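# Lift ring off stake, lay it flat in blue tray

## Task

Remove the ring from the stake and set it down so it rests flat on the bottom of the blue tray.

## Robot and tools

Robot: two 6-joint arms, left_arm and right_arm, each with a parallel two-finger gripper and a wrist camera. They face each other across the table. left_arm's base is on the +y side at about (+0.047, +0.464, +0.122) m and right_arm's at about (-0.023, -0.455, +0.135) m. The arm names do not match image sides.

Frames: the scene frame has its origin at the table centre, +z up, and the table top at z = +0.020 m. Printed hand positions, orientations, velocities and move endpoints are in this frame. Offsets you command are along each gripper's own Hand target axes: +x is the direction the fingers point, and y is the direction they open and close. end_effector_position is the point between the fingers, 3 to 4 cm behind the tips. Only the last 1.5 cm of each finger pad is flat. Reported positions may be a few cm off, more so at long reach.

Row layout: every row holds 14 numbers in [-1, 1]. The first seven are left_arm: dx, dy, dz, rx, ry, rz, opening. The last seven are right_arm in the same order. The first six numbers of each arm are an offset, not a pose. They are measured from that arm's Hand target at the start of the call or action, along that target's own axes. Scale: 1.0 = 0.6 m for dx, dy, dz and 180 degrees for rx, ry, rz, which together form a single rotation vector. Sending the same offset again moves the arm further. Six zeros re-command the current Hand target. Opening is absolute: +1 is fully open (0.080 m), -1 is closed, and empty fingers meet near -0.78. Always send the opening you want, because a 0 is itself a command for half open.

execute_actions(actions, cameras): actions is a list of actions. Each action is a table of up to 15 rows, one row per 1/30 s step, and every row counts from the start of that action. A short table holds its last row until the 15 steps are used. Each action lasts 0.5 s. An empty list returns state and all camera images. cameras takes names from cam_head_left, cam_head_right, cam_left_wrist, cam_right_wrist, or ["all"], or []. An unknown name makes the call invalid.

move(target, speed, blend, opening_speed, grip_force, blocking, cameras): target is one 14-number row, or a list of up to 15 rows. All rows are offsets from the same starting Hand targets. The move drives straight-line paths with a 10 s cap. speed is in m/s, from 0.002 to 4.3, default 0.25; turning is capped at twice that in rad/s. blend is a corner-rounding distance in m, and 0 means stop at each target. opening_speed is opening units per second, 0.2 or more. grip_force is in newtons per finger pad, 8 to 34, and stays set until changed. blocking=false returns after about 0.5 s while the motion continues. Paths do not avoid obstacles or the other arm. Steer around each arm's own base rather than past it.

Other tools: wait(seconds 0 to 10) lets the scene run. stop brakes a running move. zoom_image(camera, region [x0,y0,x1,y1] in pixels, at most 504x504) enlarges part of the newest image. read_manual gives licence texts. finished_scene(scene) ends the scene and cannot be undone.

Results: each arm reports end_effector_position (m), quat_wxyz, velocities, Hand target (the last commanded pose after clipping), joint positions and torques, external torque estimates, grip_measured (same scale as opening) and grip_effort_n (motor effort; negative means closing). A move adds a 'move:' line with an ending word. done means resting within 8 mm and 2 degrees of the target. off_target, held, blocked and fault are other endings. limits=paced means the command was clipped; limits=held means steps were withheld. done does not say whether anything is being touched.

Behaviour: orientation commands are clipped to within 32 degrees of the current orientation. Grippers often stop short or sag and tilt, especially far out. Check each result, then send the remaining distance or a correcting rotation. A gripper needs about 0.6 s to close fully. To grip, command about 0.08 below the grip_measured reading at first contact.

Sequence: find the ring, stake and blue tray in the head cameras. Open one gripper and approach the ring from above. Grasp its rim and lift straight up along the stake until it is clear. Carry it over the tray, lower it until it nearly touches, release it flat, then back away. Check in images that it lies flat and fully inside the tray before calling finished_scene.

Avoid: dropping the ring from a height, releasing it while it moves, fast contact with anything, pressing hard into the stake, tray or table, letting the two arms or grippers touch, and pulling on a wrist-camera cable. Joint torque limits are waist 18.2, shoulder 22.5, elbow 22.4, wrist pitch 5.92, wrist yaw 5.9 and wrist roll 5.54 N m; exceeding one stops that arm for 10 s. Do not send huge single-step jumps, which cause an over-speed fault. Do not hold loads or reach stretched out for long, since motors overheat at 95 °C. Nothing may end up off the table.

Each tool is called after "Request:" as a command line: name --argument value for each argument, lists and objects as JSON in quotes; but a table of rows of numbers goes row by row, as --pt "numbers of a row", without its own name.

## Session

Request:
execute_actions --actions '[]'

Request:
zoom_image --camera "cam_head_left" --region '[440, 160, 560, 240]'

Scene clock: 0.00 s.
left_arm: end_effector_position=(-0.0951, +0.2537, +0.1803) grip_measured=+1.000 grip_effort_n=n/a end_effector_quat_wxyz=(+0.056, +0.650, +0.041, -0.757) | right_arm: end_effector_position=(+0.2584, -0.2519, +0.2246) grip_measured=+1.000 grip_effort_n=n/a end_effector_quat_wxyz=(+0.797, +0.231, +0.277, +0.484)
Joint positions: left_arm=[-0.521 1.48 0.865 -0.852 0.114 0.898 0.08] | right_arm=[-1.291 1.683 0.371 0.975 -0.85 0.455 0.08]
Joint velocities: within noise
Joint torques (N m): no reading
External joint torques (N m): no reading
Motor temperatures (°C): left_arm=[27 38 27 28 27 29] | right_arm=[25 26 31 32 30 33]
Heat: left arm: hottest shoulder 38 °C (+0.0 °C/min); right arm: hottest wrist roll 33 °C (+0.0 °C/min).
Hand target: left_arm -0.0957, +0.2528, +0.1817; +0.058, +0.648, +0.039, -0.758 | right_arm +0.2592, -0.2516, +0.2266; +0.798, +0.231, +0.274, +0.486
Tool commands: left_gripper/opening=+1.0 right_gripper/opening=+1.0

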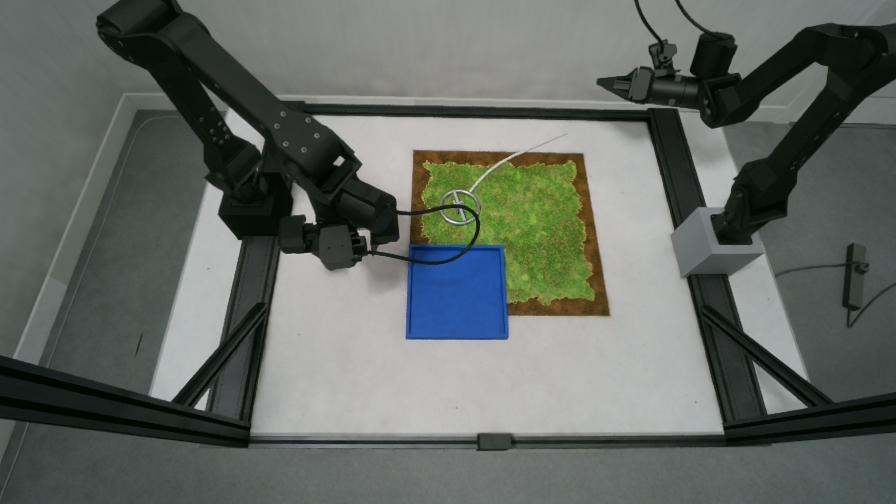

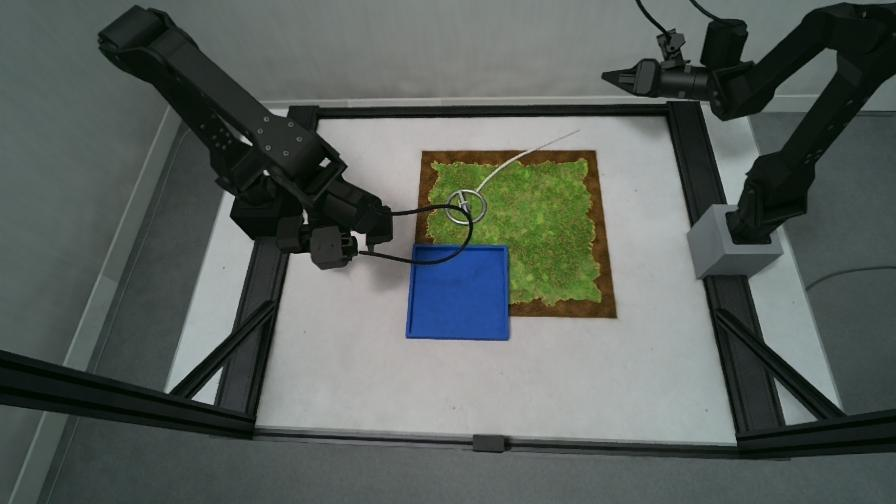

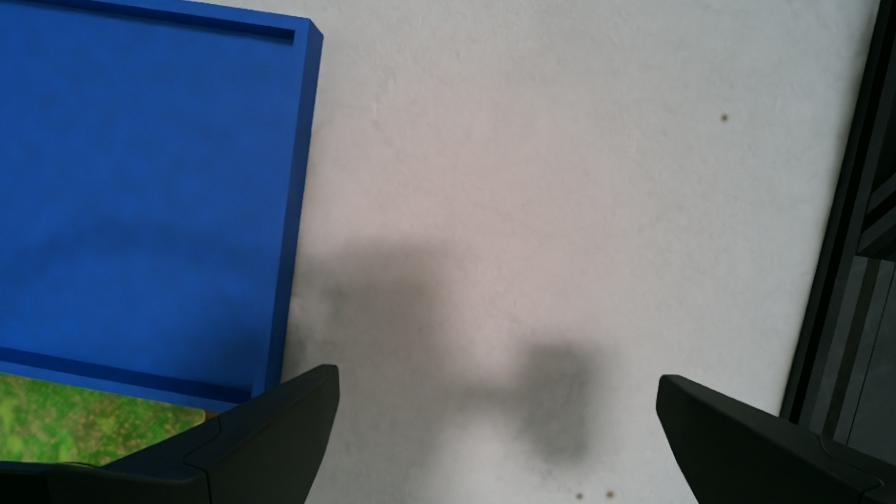

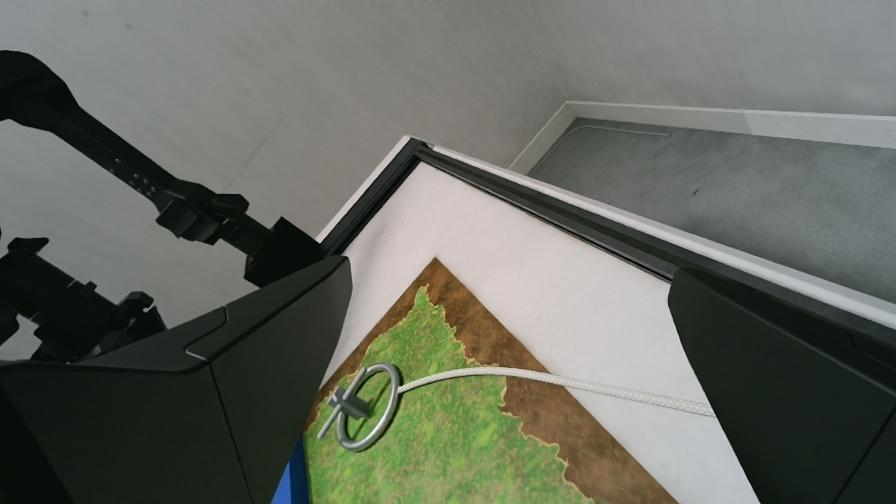

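Scaled by 4.200.

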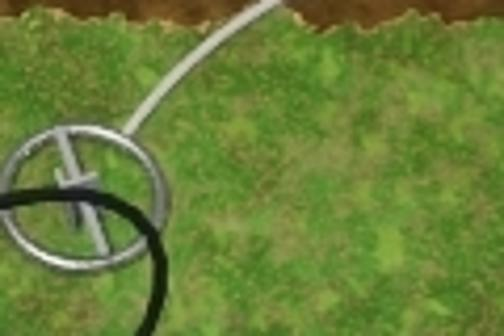

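Request:
execute_actions --actions '[]'

Scene clock: 30.53 s.
left_arm: end_effector_position=(-0.0951, +0.2537, +0.1803) grip_measured=+1.000 grip_effort_n=4.9 end_effector_quat_wxyz=(+0.056, +0.650, +0.041, -0.757) | right_arm: end_effector_position=(+0.2584, -0.2519, +0.2246) grip_measured=+1.000 grip_effort_n=-2.6 end_effector_quat_wxyz=(+0.797, +0.231, +0.277, +0.484)
Joint positions: left_arm=[-0.521 1.48 0.865 -0.852 0.114 0.898 0.08] | right_arm=[-1.291 1.683 0.371 0.975 -0.85 0.455 0.08]
Joint velocities: within noise
Joint torques (N m): left_arm=[-0.08 -5.82 6.28 0.58 0.08 -0.02] | right_arm=[0 -6.13 4.74 1.44 -0.14 -0.02]
External joint torques (N m): left_arm=[-0.09 -1.24 1.02 0.11 -0.02 -0.03] | right_arm=[-0.01 -1.32 0.76 -0.01 0.01 0.01]
Motor temperatures (°C): left_arm=[27 40 31 28 27 29] | right_arm=[25 29 32 34 30 33]
Heat: left arm: hottest shoulder 40 °C (+3.9 °C/min); right arm: hottest wrist pitch 34 °C (+3.9 °C/min).
Hand target: left_arm -0.0957, +0.2528, +0.1817; +0.058, +0.648, +0.039, -0.758 | right_arm +0.2592, -0.2516, +0.2266; +0.798, +0.231, +0.274, +0.486
Tool commands: left_gripper/opening=+1.0 right_gripper/opening=+1.0

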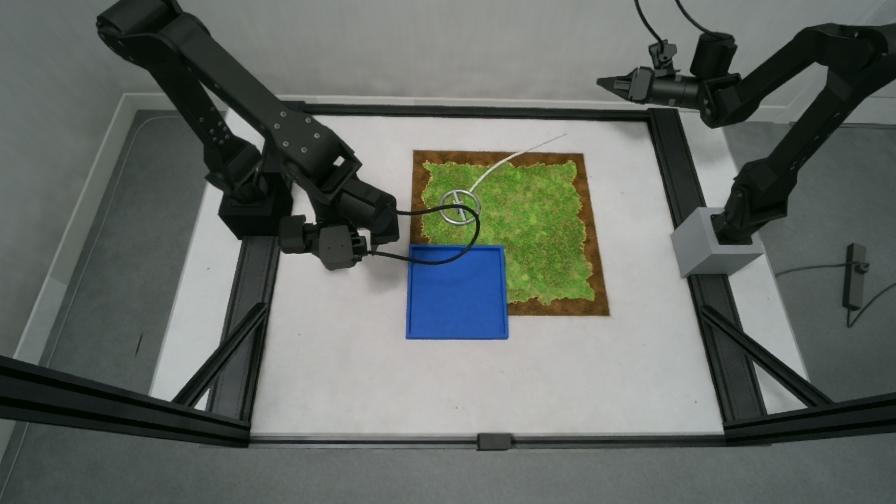

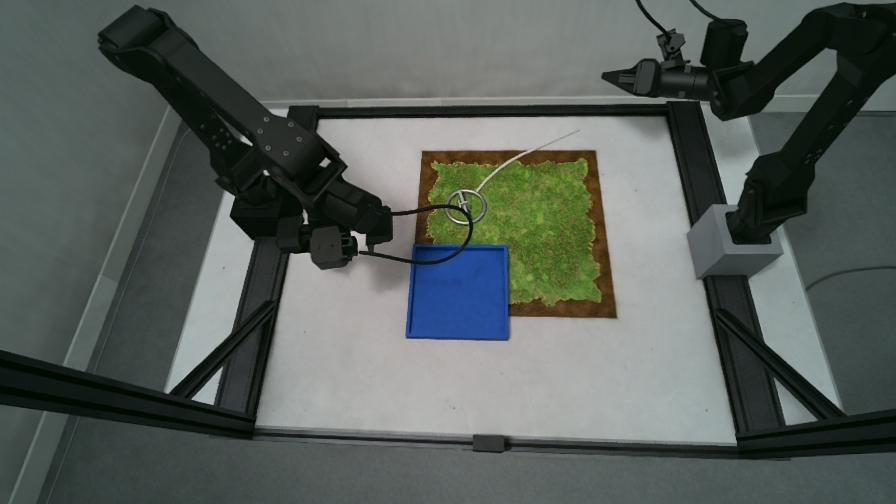

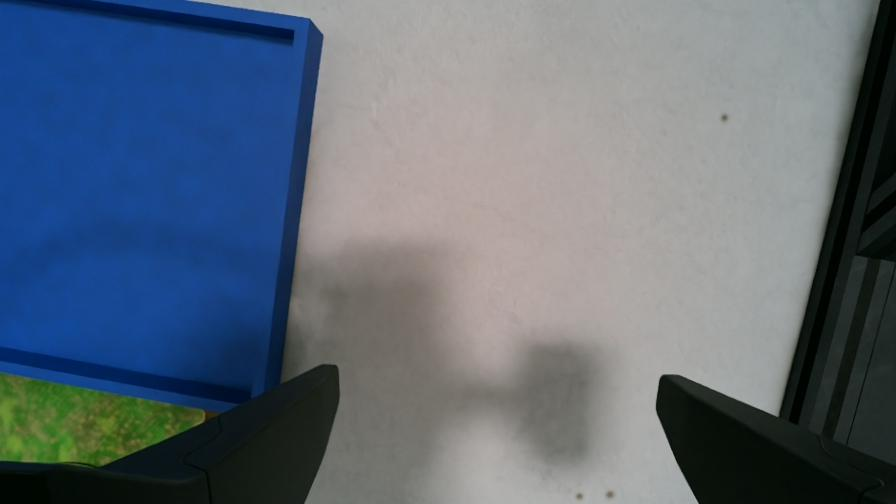

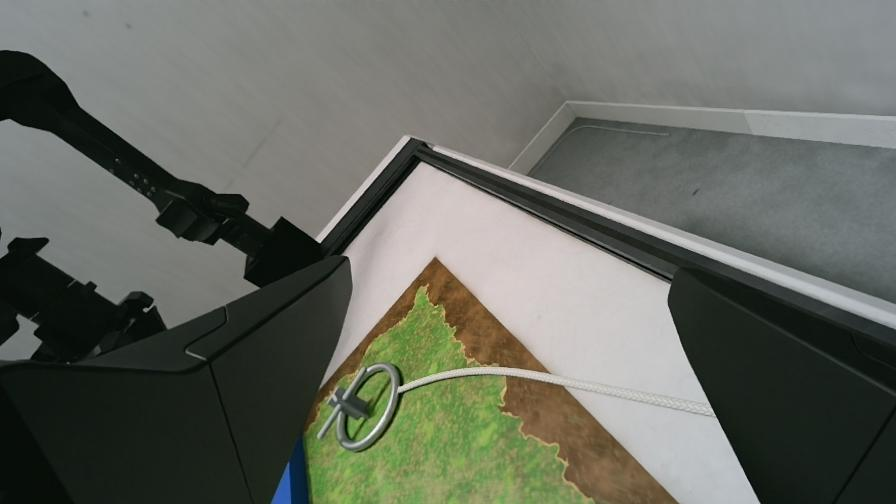

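Request:
zoom_image --camera "cam_right_wrist" --region '[290, 340, 430, 470]'

Request:
move --target '[-0.0482,0.3115,-0.2513,-0.0399,0.0564,0.0818,1.0,0,0,0,0,0,0,1.0]' --speed 0.2 --cameras '["cam_left_wrist","cam_right_wrist","cam_head_left"]'

Scaled by 3.600.

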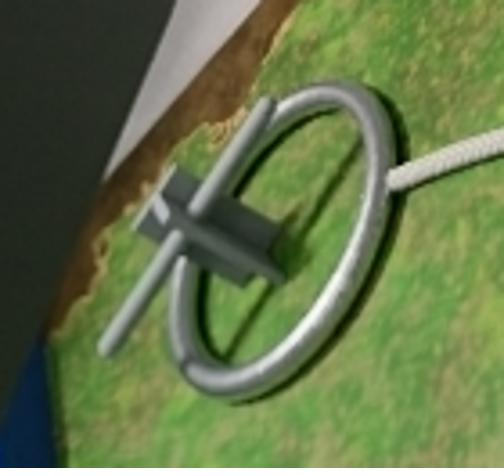

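Scene clock: 70.93 s.
left_arm: end_effector_position=(+0.0813, +0.0931, +0.1888) grip_measured=+1.000 grip_effort_n=3.5 end_effector_quat_wxyz=(+0.190, +0.706, +0.012, -0.682) | right_arm: end_effector_position=(+0.2584, -0.2519, +0.2246) grip_measured=+1.000 grip_effort_n=-1.6 end_effector_quat_wxyz=(+0.797, +0.231, +0.277, +0.484)
Joint positions: left_arm=[0.078 1.8 1.225 -0.746 -0.053 1.359 0.08] | right_arm=[-1.291 1.683 0.371 0.975 -0.85 0.455 0.08]
Joint torques (N m): left_arm=[-0.04 -7.43 7.7 0.99 -0.13 0.11] | right_arm=[-0.02 -6.13 4.72 1.45 -0.15 -0.03]
External joint torques (N m): left_arm=[-0.07 -0.16 2.09 0.29 -0.14 0.13] | right_arm=[-0.02 -1.33 0.74 0 0 0]
Heat: left arm: hottest shoulder 41 °C (+2.0 °C/min); right arm: hottest wrist pitch 36 °C (+3.0 °C/min).
Hand target: left_arm +0.0822, +0.0890, +0.1894; +0.191, +0.707, +0.008, -0.681 | right_arm +0.2592, -0.2516, +0.2266; +0.798, +0.231, +0.274, +0.486
Off the commanded pose: left_arm 0.004 m, 0 deg | right_arm 0.002 m, 0 deg.
move: done
Images, in order (width x height): cam_head_left 896x504, cam_left_wrist 896x504, cam_right_wrist 896x504.

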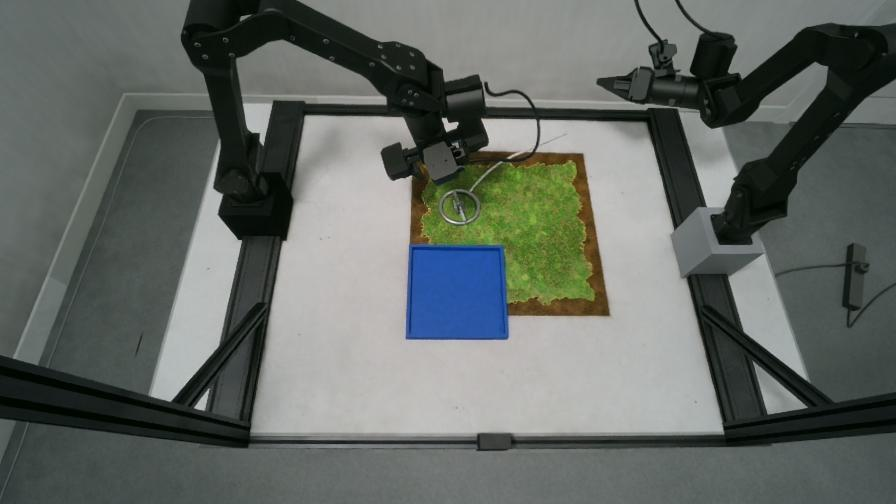

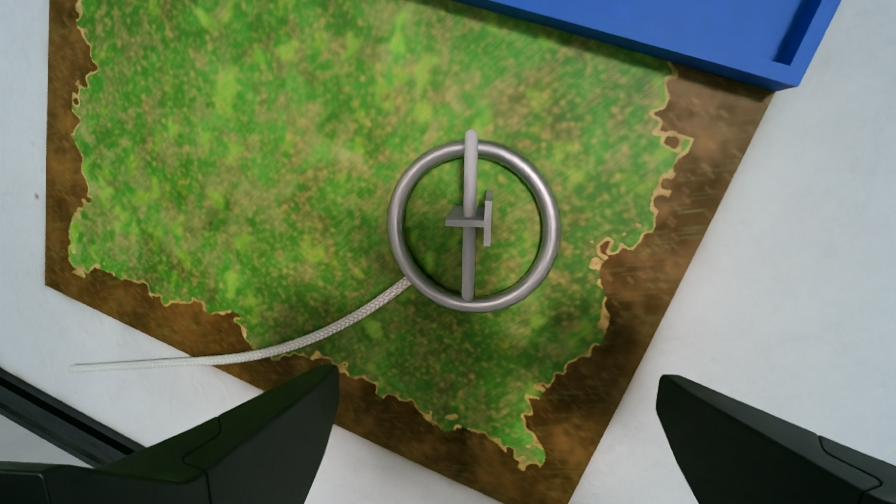

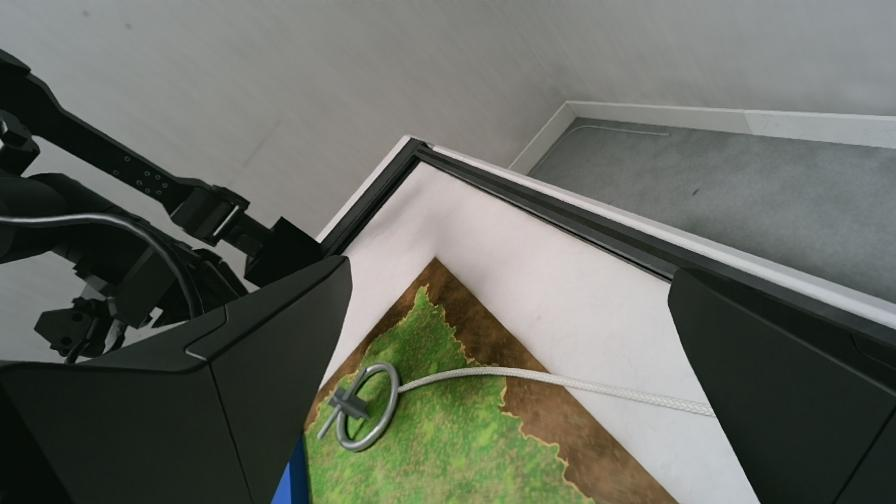

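Request:
move --target '[0.0968,-0.0510,0.0317,0,0,0,-0.4,0,0,0,0,0,0,1.0]' --speed 0.12 --cameras '["cam_left_wrist"]'

Scene clock: 137.97 s.
left_arm: end_effector_position=(+0.0599, +0.0957, +0.1293) grip_measured=-0.396 grip_effort_n=-14.2 end_effector_quat_wxyz=(+0.193, +0.705, +0.004, -0.682) | right_arm: end_effector_position=(+0.2584, -0.2519, +0.2246) grip_measured=+1.000 grip_effort_n=-2.1 end_effector_quat_wxyz=(+0.797, +0.231, +0.277, +0.484)
Joint positions: left_arm=[0.014 1.88 1.063 -0.492 -0.068 1.304 0.017] | right_arm=[-1.291 1.683 0.371 0.975 -0.85 0.455 0.08]
Joint torques (N m): left_arm=[-0.26 -7.72 5.01 1.04 -0.16 -0.25] | right_arm=[-0.03 -6.12 4.72 1.45 -0.15 -0.02]
External joint torques (N m): left_arm=[-0.23 -0.51 -0.04 0.34 -0.16 -0.23] | right_arm=[-0.01 -1.31 0.74 -0.01 0 0.01]
Motor temperatures (°C): left_arm=[27 45 35 30 27 29] | right_arm=[25 31 32 36 30 33]
Heat: left arm: hottest shoulder 45 °C (+3.0 °C/min); right arm: hottest wrist pitch 36 °C (+0.0 °C/min).
Hand target: left_arm +0.0598, +0.0976, +0.1254; +0.191, +0.707, +0.008, -0.681 | right_arm +0.2592, -0.2516, +0.2266; +0.798, +0.231, +0.274, +0.486
Off the commanded pose: left_arm 0.004 m, 1 deg | right_arm 0.002 m, 0 deg.
move: done
Images, in order (width x height): cam_left_wrist 896x504.

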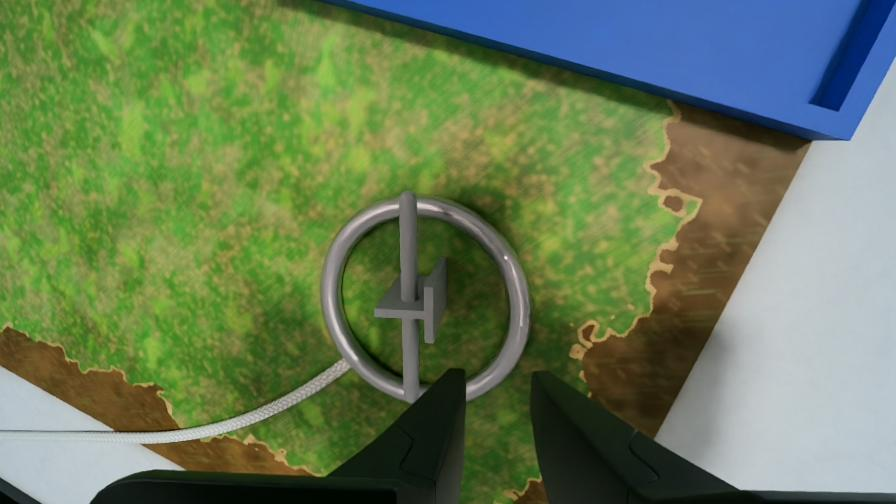

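Request:
move --target '[0.0863,-0.0257,0,0,0,0,-0.4,0,0,0,0,0,0,1.0]' --speed 0.1 --cameras '["cam_left_wrist","cam_right_wrist"]'

Scene clock: 169.10 s.
left_arm: end_effector_position=(+0.0598, +0.0969, +0.0751) grip_measured=-0.396 grip_effort_n=-14.2 end_effector_quat_wxyz=(+0.193, +0.705, +0.004, -0.682) | right_arm: end_effector_position=(+0.2584, -0.2519, +0.2246) grip_measured=+1.000 grip_effort_n=-2.1 end_effector_quat_wxyz=(+0.797, +0.231, +0.277, +0.484)
Joint positions: left_arm=[0.013 2.013 0.984 -0.281 -0.069 1.303 0.017] | right_arm=[-1.291 1.683 0.371 0.975 -0.85 0.455 0.08]
Joint torques (N m): left_arm=[-0.29 -7.8 4.53 1.01 -0.16 -0.21] | right_arm=[0 -6.15 4.73 1.45 -0.15 -0.03]
External joint torques (N m): left_arm=[-0.28 -0.31 0.18 0.32 -0.17 -0.2] | right_arm=[0.01 -1.31 0.69 -0.02 -0.01 0]
Heat: left arm: hottest shoulder 46 °C (+2.0 °C/min); right arm: hottest wrist pitch 37 °C (+1.0 °C/min).
Hand target: left_arm +0.0595, +0.0991, +0.0713; +0.191, +0.707, +0.008, -0.681 | right_arm +0.2592, -0.2516, +0.2266; +0.798, +0.231, +0.274, +0.486
Off the commanded pose: left_arm 0.004 m, 1 deg | right_arm 0.002 m, 0 deg.
move: done
Images, in order (width x height): cam_left_wrist 896x504, cam_right_wrist 896x504.

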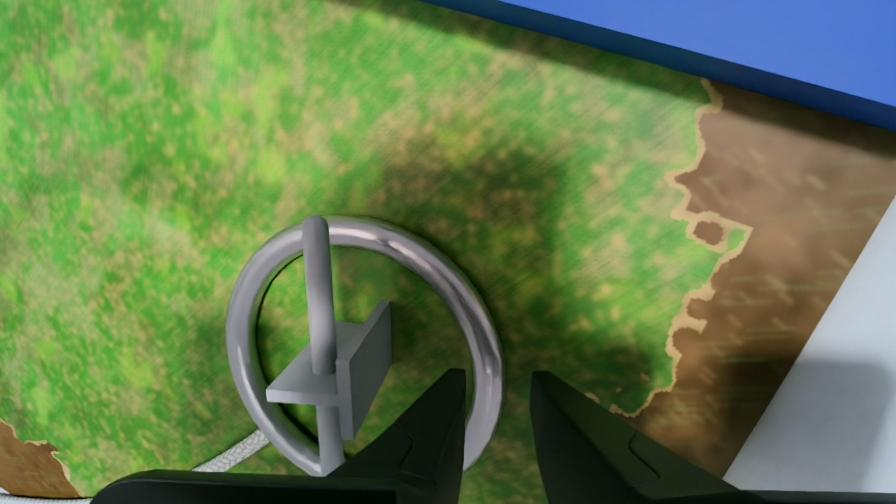

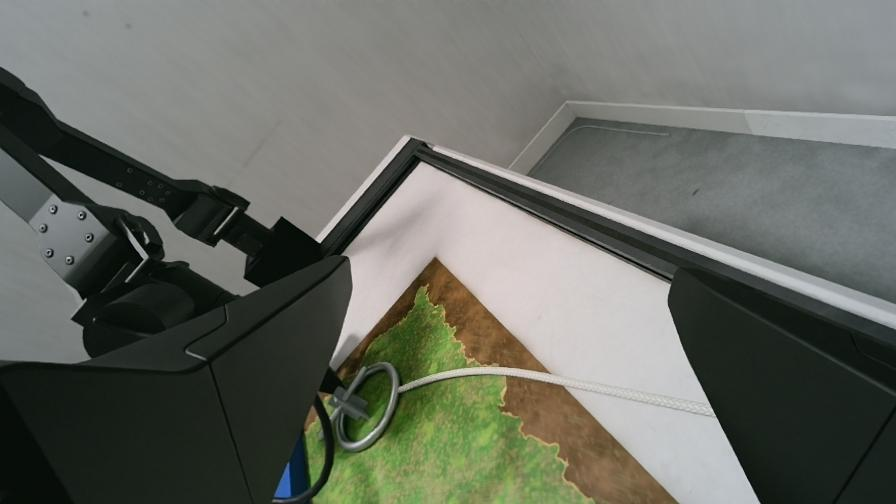

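Request:
move --target '[0.0197,0.0008,0,0,0,0,-0.4,0,0,0,0,0,0,1.0]' --speed 0.04 --cameras '["cam_left_wrist"]'

Scene clock: 182.70 s.
left_arm: end_effector_position=(+0.0598, +0.0953, +0.0634) grip_measured=-0.396 grip_effort_n=-14.2 end_effector_quat_wxyz=(+0.192, +0.706, +0.005, -0.682) | right_arm: end_effector_position=(+0.2584, -0.2519, +0.2246) grip_measured=+1.000 grip_effort_n=-2.1 end_effector_quat_wxyz=(+0.797, +0.231, +0.277, +0.484)
Joint positions: left_arm=[0.013 2.052 0.984 -0.243 -0.069 1.303 0.017] | right_arm=[-1.291 1.683 0.371 0.975 -0.85 0.455 0.08]
Joint torques (N m): left_arm=[-0.02 -7.56 5.14 0.98 -0.14 -0.1] | right_arm=[-0.02 -6.13 4.74 1.45 -0.14 -0.03]
External joint torques (N m): left_arm=[-0.02 0.12 0.85 0.26 -0.14 -0.09] | right_arm=[0.01 -1.33 0.75 -0.01 0 0]
Heat: left arm: hottest shoulder 45 °C (+1.0 °C/min); right arm: hottest wrist pitch 37 °C (+1.0 °C/min).
Hand target: left_arm +0.0605, +0.0957, +0.0601; +0.191, +0.707, +0.008, -0.681 | right_arm +0.2592, -0.2516, +0.2266; +0.798, +0.231, +0.274, +0.486
Off the commanded pose: left_arm 0.004 m, 0 deg | right_arm 0.002 m, 0 deg.
move: done
Images, in order (width x height): cam_left_wrist 896x504.

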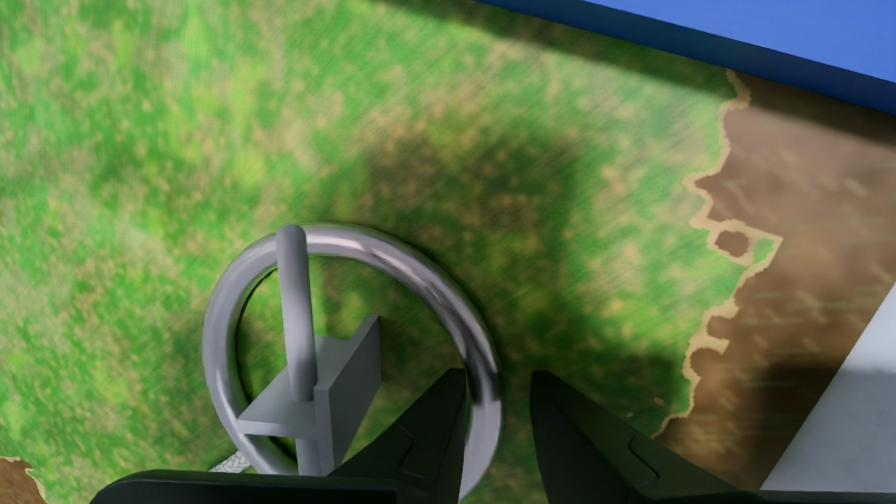

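Request:
move --target '[-0.0045,0.0012,0,0,0,0,-0.74,0,0,0,0,0,0,1.0]' --opening_speed 0.5 --speed 0.05 --cameras '["cam_left_wrist","cam_head_left"]'

Scene clock: 189.93 s.
left_arm: end_effector_position=(+0.0601, +0.0959, +0.0632) grip_measured=-0.626 grip_effort_n=-83.5 end_effector_quat_wxyz=(+0.191, +0.707, +0.006, -0.681) | right_arm: end_effector_position=(+0.2584, -0.2519, +0.2246) grip_measured=+1.000 grip_effort_n=-2.1 end_effector_quat_wxyz=(+0.797, +0.231, +0.277, +0.484)
Joint positions: left_arm=[0.013 2.053 0.984 -0.248 -0.071 1.303 0.007] | right_arm=[-1.291 1.683 0.371 0.975 -0.85 0.455 0.08]
Joint torques (N m): left_arm=[-0.03 -8.69 5.3 0.46 -0.07 -0.1] | right_arm=[-0.02 -6.13 4.72 1.45 -0.15 -0.03]
External joint torques (N m): left_arm=[0 -1.08 1.07 -0.24 -0.08 -0.08] | right_arm=[-0.05 -1.35 0.76 0 0.01 0.01]
Heat: left arm: hottest shoulder 45 °C (+1.0 °C/min); right arm: hottest wrist pitch 37 °C (+1.0 °C/min).
Hand target: left_arm +0.0604, +0.0958, +0.0628; +0.191, +0.707, +0.008, -0.681 | right_arm +0.2592, -0.2516, +0.2266; +0.798, +0.231, +0.274, +0.486
Off the commanded pose: left_arm 0.001 m, 0 deg | right_arm 0.002 m, 0 deg.
move: done
Images, in order (width x height): cam_head_left 896x504, cam_left_wrist 896x504.

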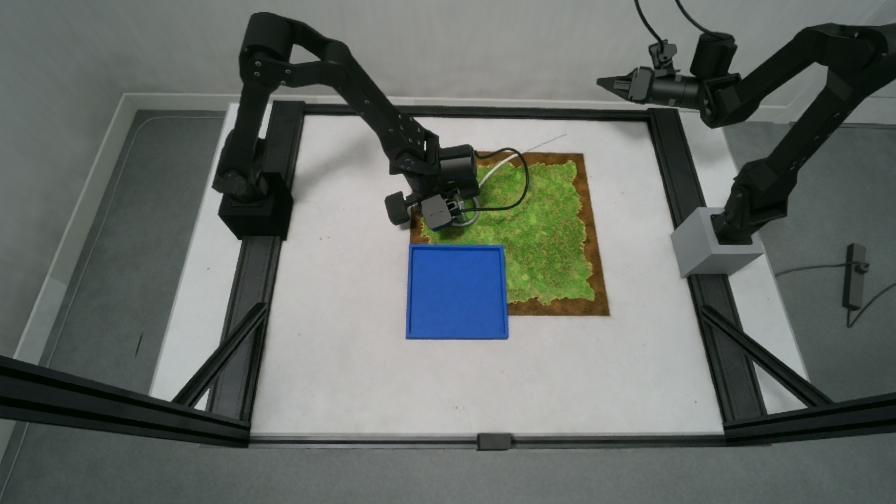

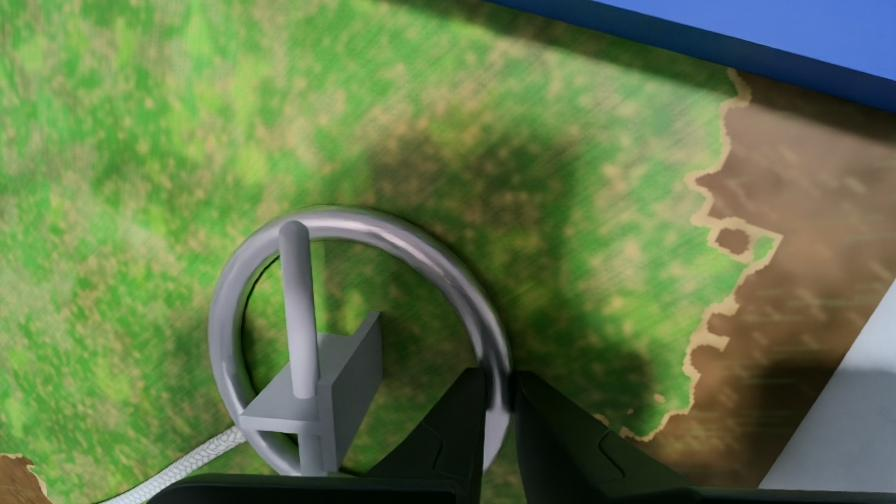

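Request:
move --target '[-0.0408,0.0023,0.018,0,0,0,-0.74,0,0,0,0,0,0,1.0]' --speed 0.06 --cameras '["cam_left_wrist","cam_right_wrist"]'

Request:
zoom_image --camera "cam_right_wrist" --region '[290, 340, 430, 470]'

Scene clock: 215.53 s.
left_arm: end_effector_position=(+0.0491, +0.1041, +0.0784) grip_measured=-0.736 grip_effort_n=-13.7 end_effector_quat_wxyz=(+0.180, +0.709, +0.017, -0.682) | right_arm: end_effector_position=(+0.2584, -0.2519, +0.2246) grip_measured=+1.000 grip_effort_n=-2.6 end_effector_quat_wxyz=(+0.797, +0.231, +0.277, +0.484)
Joint positions: left_arm=[-0.019 2.001 0.994 -0.342 -0.077 1.271 0.002] | right_arm=[-1.291 1.683 0.371 0.975 -0.85 0.455 0.08]
Joint torques (N m): left_arm=[-0.3 -11.19 6.31 0.69 -0.18 -0.2] | right_arm=[-0.01 -6.12 4.74 1.45 -0.15 -0.03]
External joint torques (N m): left_arm=[-0.26 -3.72 1.87 0.04 -0.18 -0.19] | right_arm=[0 -1.37 0.82 0.02 0 0]
Motor temperatures (°C): left_arm=[27 46 30 29 27 28] | right_arm=[25 32 32 37 30 33]
Heat: left arm: hottest shoulder 46 °C (+0.0 °C/min); right arm: hottest wrist pitch 37 °C (+0.0 °C/min).
Hand target: left_arm +0.0487, +0.0974, +0.0869; +0.191, +0.707, +0.008, -0.681 | right_arm +0.2592, -0.2516, +0.2266; +0.798, +0.231, +0.274, +0.486
Off the commanded pose: left_arm 0.011 m, 2 deg | right_arm 0.002 m, 0 deg.
move: off_target (left_arm)
Images, in order (width x height): cam_left_wrist 896x504, cam_right_wrist 896x504.

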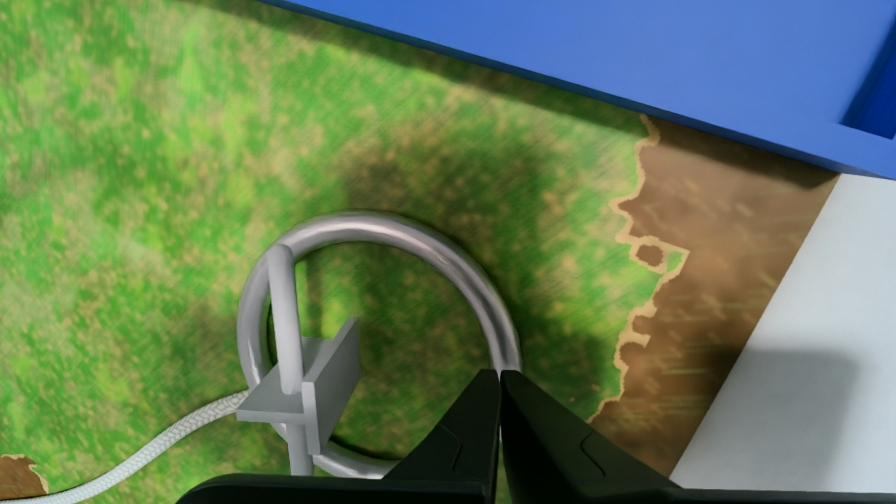

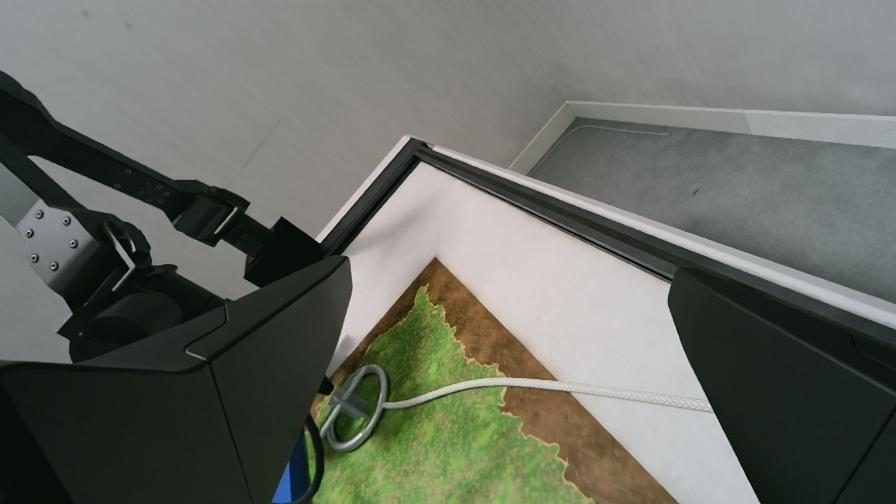

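Scaled by 3.600.

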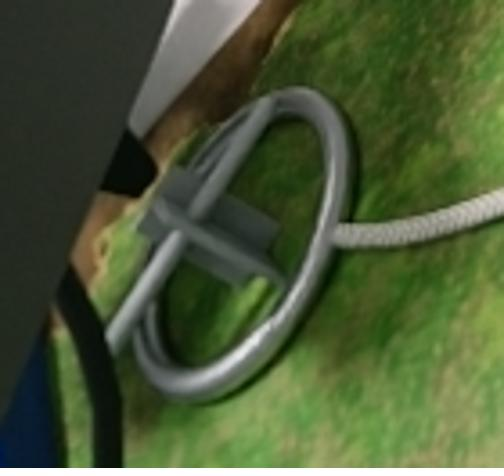

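Request:
move --target '[-0.0161,0.0043,0,0,0,0,-0.4,0,0,0,0,0,0,1.0]' --speed 0.08 --cameras '["cam_left_wrist","cam_right_wrist"]'

Request:
zoom_image --camera "cam_right_wrist" --region '[290, 340, 430, 470]'

Scene clock: 230.03 s.
left_arm: end_effector_position=(+0.0491, +0.1038, +0.0882) grip_measured=-0.404 grip_effort_n=21.6 end_effector_quat_wxyz=(+0.180, +0.709, +0.017, -0.682) | right_arm: end_effector_position=(+0.2584, -0.2519, +0.2246) grip_measured=+1.000 grip_effort_n=-2.1 end_effector_quat_wxyz=(+0.797, +0.231, +0.277, +0.484)
Joint positions: left_arm=[-0.019 1.974 1.005 -0.38 -0.077 1.271 0.017] | right_arm=[-1.291 1.683 0.371 0.975 -0.85 0.455 0.08]
Joint torques (N m): left_arm=[-0.31 -11.1 6.43 0.65 -0.17 -0.2] | right_arm=[-0.03 -6.14 4.73 1.44 -0.14 -0.03]
External joint torques (N m): left_arm=[-0.31 -3.72 1.93 0.01 -0.17 -0.19] | right_arm=[-0.02 -1.34 0.73 -0.02 0 0]
Heat: left arm: hottest shoulder 47 °C (+1.0 °C/min); right arm: hottest wrist pitch 37 °C (+0.0 °C/min).
Hand target: left_arm +0.0487, +0.0975, +0.0968; +0.191, +0.707, +0.008, -0.681 | right_arm +0.2592, -0.2516, +0.2266; +0.798, +0.231, +0.274, +0.486
Off the commanded pose: left_arm 0.011 m, 2 deg | right_arm 0.002 m, 0 deg.
move: off_target (left_arm)
Images, in order (width x height): cam_left_wrist 896x504, cam_right_wrist 896x504.

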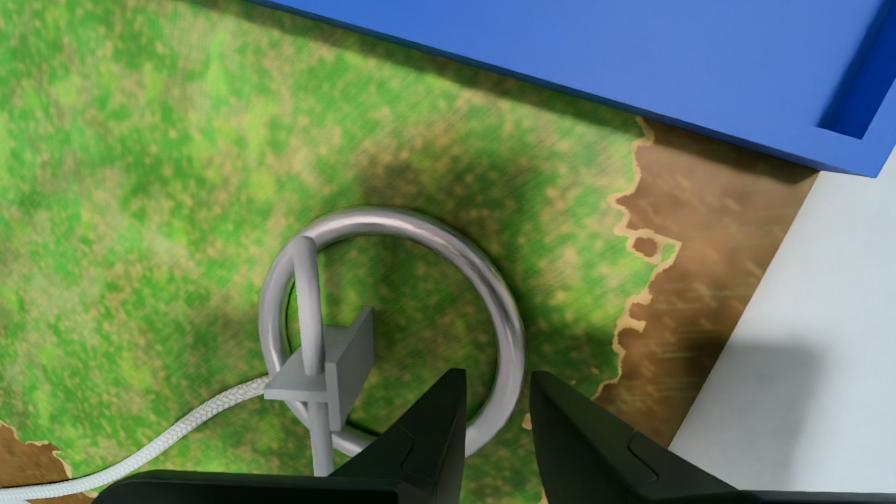

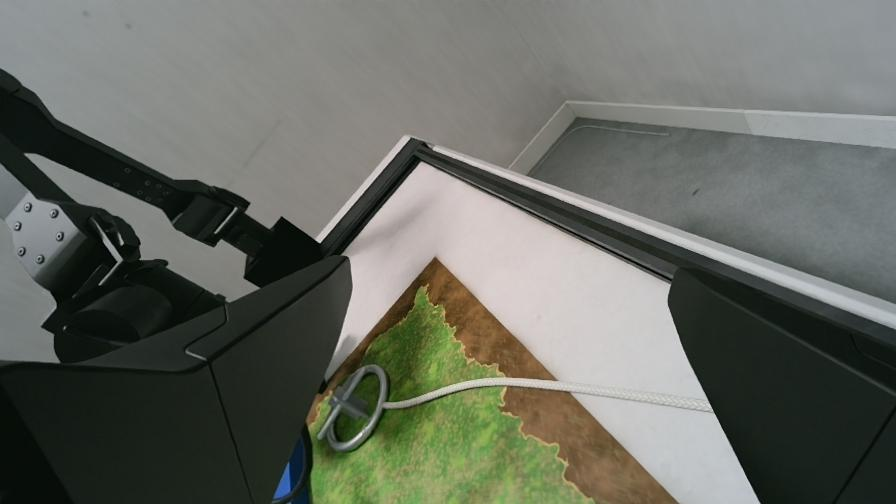

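Scaled by 3.600.

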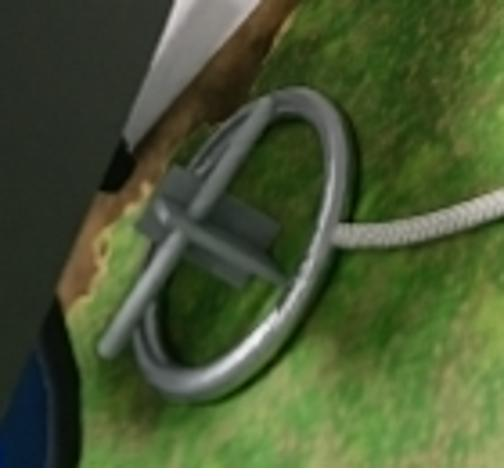

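Request:
move --target '[0.0011,0.0110,-0.004,0,0,-0.0611,-0.4,0,0,0,0,0,0,1.0]' --speed 0.08 --cameras '["cam_left_wrist"]'

Scene clock: 266.50 s.
left_arm: end_effector_position=(+0.0526, +0.0944, +0.0991) grip_measured=-0.404 grip_effort_n=20.7 end_effector_quat_wxyz=(+0.126, +0.704, +0.076, -0.694) | right_arm: end_effector_position=(+0.2584, -0.2519, +0.2246) grip_measured=+1.000 grip_effort_n=-2.6 end_effector_quat_wxyz=(+0.797, +0.231, +0.277, +0.484)
Joint positions: left_arm=[0.012 2.067 1.232 -0.669 -0.024 1.289 0.017] | right_arm=[-1.291 1.683 0.371 0.975 -0.85 0.455 0.08]
Joint torques (N m): left_arm=[0.08 -8.44 6.68 0.32 0.13 0.11] | right_arm=[-0.02 -6.14 4.74 1.44 -0.15 -0.02]
External joint torques (N m): left_arm=[0.03 -0.17 1.91 -0.1 0.1 0.12] | right_arm=[-0.03 -1.29 0.69 -0.03 0 0.01]
Motor temperatures (°C): left_arm=[27 53 33 29 27 29] | right_arm=[25 32 32 37 30 33]
Heat: left arm: hottest shoulder 53 °C (+7.1 °C/min); right arm: hottest wrist pitch 37 °C (+0.0 °C/min). Fold the left arm in close to its base, or ease its load, before you think long.
Hand target: left_arm +0.0528, +0.0919, +0.0979; +0.125, +0.703, +0.076, -0.696 | right_arm +0.2592, -0.2516, +0.2266; +0.798, +0.231, +0.274, +0.486
Off the commanded pose: left_arm 0.003 m, 0 deg | right_arm 0.002 m, 0 deg.
MOTOR HOT: joint 2 (shoulder) of the left arm reports 53 °C; the controller stops that arm at 95 °C. To cool a motor, set the load down, stop pushing, or move to a pose that needs little force.
move: done
Images, in order (width x height): cam_left_wrist 896x504.

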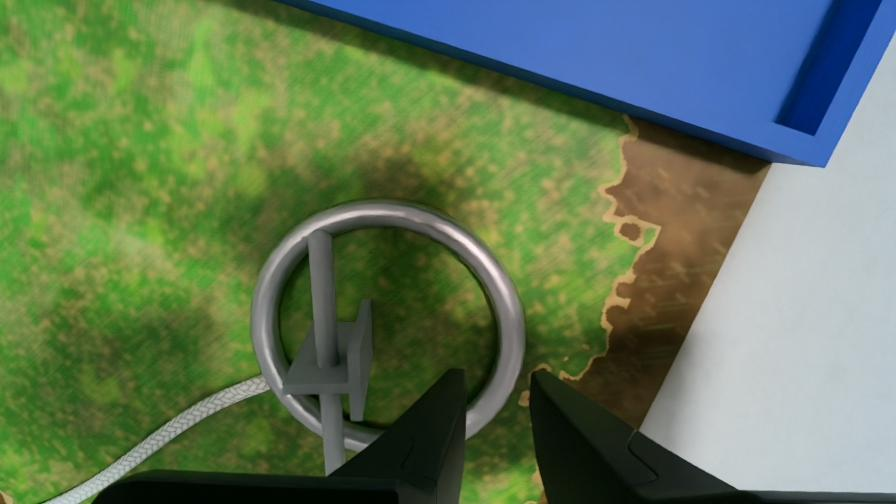

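Request:
move --pt "0.0192 -0.0130 -0.0077 0 0 0 -0.4 0 0 0 0 0 0 1.0" --pt "0.0607 -0.0160 -0.0077 0 0 0 -0.4 0 0 0 0 0 0 1.0" --speed 0.06 --blend '[0.003,0]' --cameras '["cam_left_wrist"]'

Scene clock: 290.77 s.
left_arm: end_effector_position=(+0.0551, +0.0973, +0.0652) grip_measured=-0.404 grip_effort_n=20.7 end_effector_quat_wxyz=(+0.130, +0.704, +0.073, -0.695) | right_arm: end_effector_position=(+0.2584, -0.2519, +0.2246) grip_measured=+1.000 grip_effort_n=-1.6 end_effector_quat_wxyz=(+0.797, +0.231, +0.277, +0.484)
Joint positions: left_arm=[0.02 2.131 1.168 -0.53 -0.023 1.296 0.017] | right_arm=[-1.291 1.683 0.371 0.975 -0.85 0.455 0.08]
Joint torques (N m): left_arm=[0.06 -8.62 4.43 0.69 0.12 0.11] | right_arm=[-0.01 -6.13 4.73 1.45 -0.14 -0.02]
External joint torques (N m): left_arm=[0.02 -0.36 0.03 0.25 0.1 0.11] | right_arm=[-0.01 -1.32 0.75 0 0.01 0.01]
Heat: left arm: hottest shoulder 49 °C (+2.0 °C/min); right arm: hottest wrist pitch 38 °C (+1.0 °C/min). Fold the left arm in close to its base, or ease its load, before you think long.
Hand target: left_arm +0.0553, +0.1000, +0.0609; +0.125, +0.703, +0.076, -0.696 | right_arm +0.2592, -0.2516, +0.2266; +0.798, +0.231, +0.274, +0.486
Off the commanded pose: left_arm 0.005 m, 1 deg | right_arm 0.002 m, 0 deg.
MOTOR HOT: still on. Joint 2 (shoulder) of the left arm reports 49 °C.
move: done
Images, in order (width x height): cam_left_wrist 896x504.

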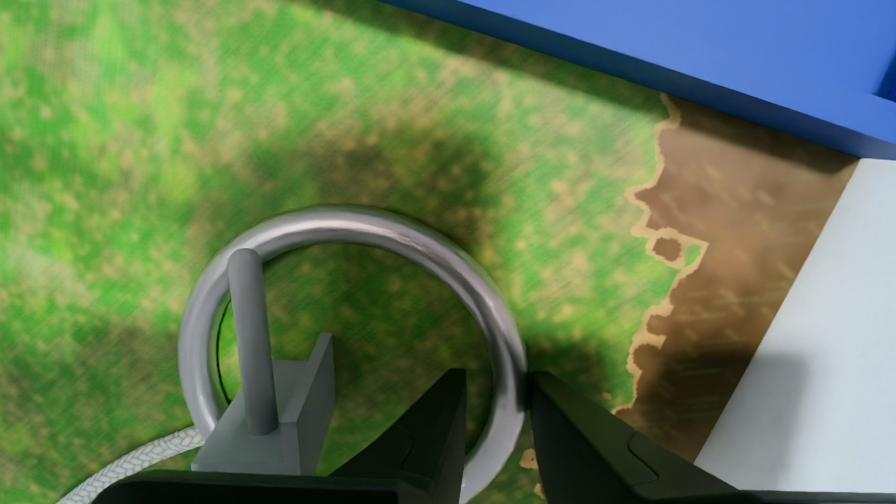

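Request:
move --target '[0.0085,-0.0073,0,0,0,0,-0.4,0,0,0,0,0,0,1.0]' --speed 0.04 --cameras '["cam_left_wrist"]'

Scene clock: 298.10 s.
left_arm: end_effector_position=(+0.0551, +0.0998, +0.0609) grip_measured=-0.404 grip_effort_n=20.7 end_effector_quat_wxyz=(+0.131, +0.703, +0.071, -0.695) | right_arm: end_effector_position=(+0.2584, -0.2519, +0.2246) grip_measured=+1.000 grip_effort_n=-2.1 end_effector_quat_wxyz=(+0.797, +0.231, +0.277, +0.484)
Joint positions: left_arm=[0.02 2.133 1.148 -0.504 -0.023 1.296 0.017] | right_arm=[-1.291 1.683 0.371 0.975 -0.85 0.455 0.08]
Joint torques (N m): left_arm=[-0.15 -8.31 4.04 0.7 0.12 0] | right_arm=[-0.02 -6.13 4.74 1.44 -0.15 -0.03]
External joint torques (N m): left_arm=[-0.15 -0.14 -0.25 0.26 0.08 0.01] | right_arm=[-0.02 -1.33 0.75 -0.02 0 0]
Heat: left arm: hottest shoulder 49 °C (+0.0 °C/min); right arm: hottest wrist pitch 38 °C (+1.0 °C/min). Fold the left arm in close to its base, or ease its load, before you think long.
Hand target: left_arm +0.0542, +0.1038, +0.0555; +0.125, +0.703, +0.076, -0.696 | right_arm +0.2592, -0.2516, +0.2266; +0.798, +0.231, +0.274, +0.486
Off the commanded pose: left_arm 0.007 m, 1 deg | right_arm 0.002 m, 0 deg.
MOTOR HOT: still on. Joint 2 (shoulder) of the left arm reports 49 °C.
move: done
Images, in order (width x height): cam_left_wrist 896x504.

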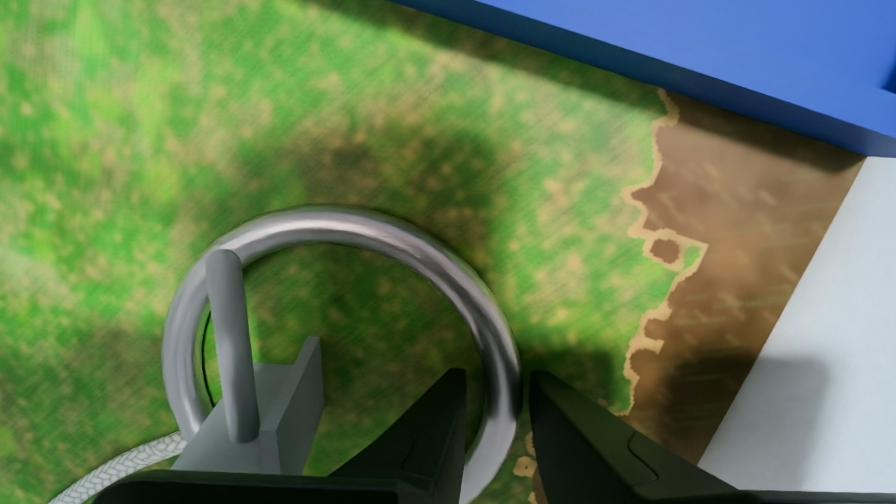

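Request:
move --target '[0.0075,-0.0005,0,0,0,0,-0.4,0,0,0,0,0,0,1.0]' --speed 0.03 --cameras '["cam_left_wrist"]'

Scene clock: 302.13 s.
left_arm: end_effector_position=(+0.0551, +0.1001, +0.0599) grip_measured=-0.403 grip_effort_n=19.3 end_effector_quat_wxyz=(+0.132, +0.703, +0.071, -0.695) | right_arm: end_effector_position=(+0.2584, -0.2519, +0.2246) grip_measured=+1.000 grip_effort_n=-2.1 end_effector_quat_wxyz=(+0.797, +0.231, +0.277, +0.484)
Joint positions: left_arm=[0.02 2.133 1.143 -0.497 -0.023 1.296 0.017] | right_arm=[-1.291 1.683 0.371 0.975 -0.85 0.455 0.08]
Joint torques (N m): left_arm=[-0.17 -6.89 4.17 1.38 0.11 0.01] | right_arm=[-0.01 -6.13 4.72 1.44 -0.15 -0.02]
External joint torques (N m): left_arm=[-0.18 1.24 -0.05 0.97 0.08 0.02] | right_arm=[0.01 -1.35 0.75 -0.01 -0.01 0.01]
Heat: left arm: hottest shoulder 49 °C (-1.0 °C/min); right arm: hottest wrist pitch 38 °C (+1.0 °C/min). Fold the left arm in close to its base, or ease its load, before you think long.
Hand target: left_arm +0.0542, +0.1038, +0.0510; +0.125, +0.703, +0.076, -0.696 | right_arm +0.2592, -0.2516, +0.2266; +0.798, +0.231, +0.274, +0.486
Off the commanded pose: left_arm 0.010 m, 1 deg | right_arm 0.002 m, 0 deg.
MOTOR HOT: still on. Joint 2 (shoulder) of the left arm reports 49 °C.
move: off_target (left_arm)
Images, in order (width x height): cam_left_wrist 896x504.

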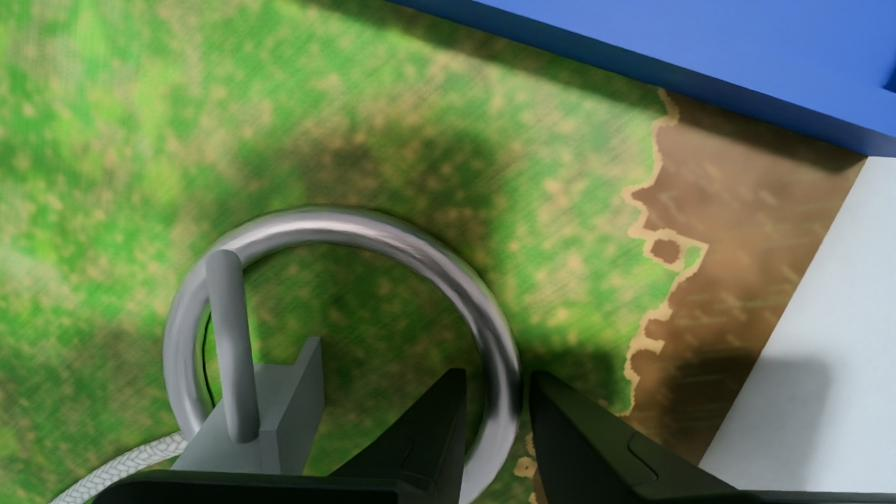

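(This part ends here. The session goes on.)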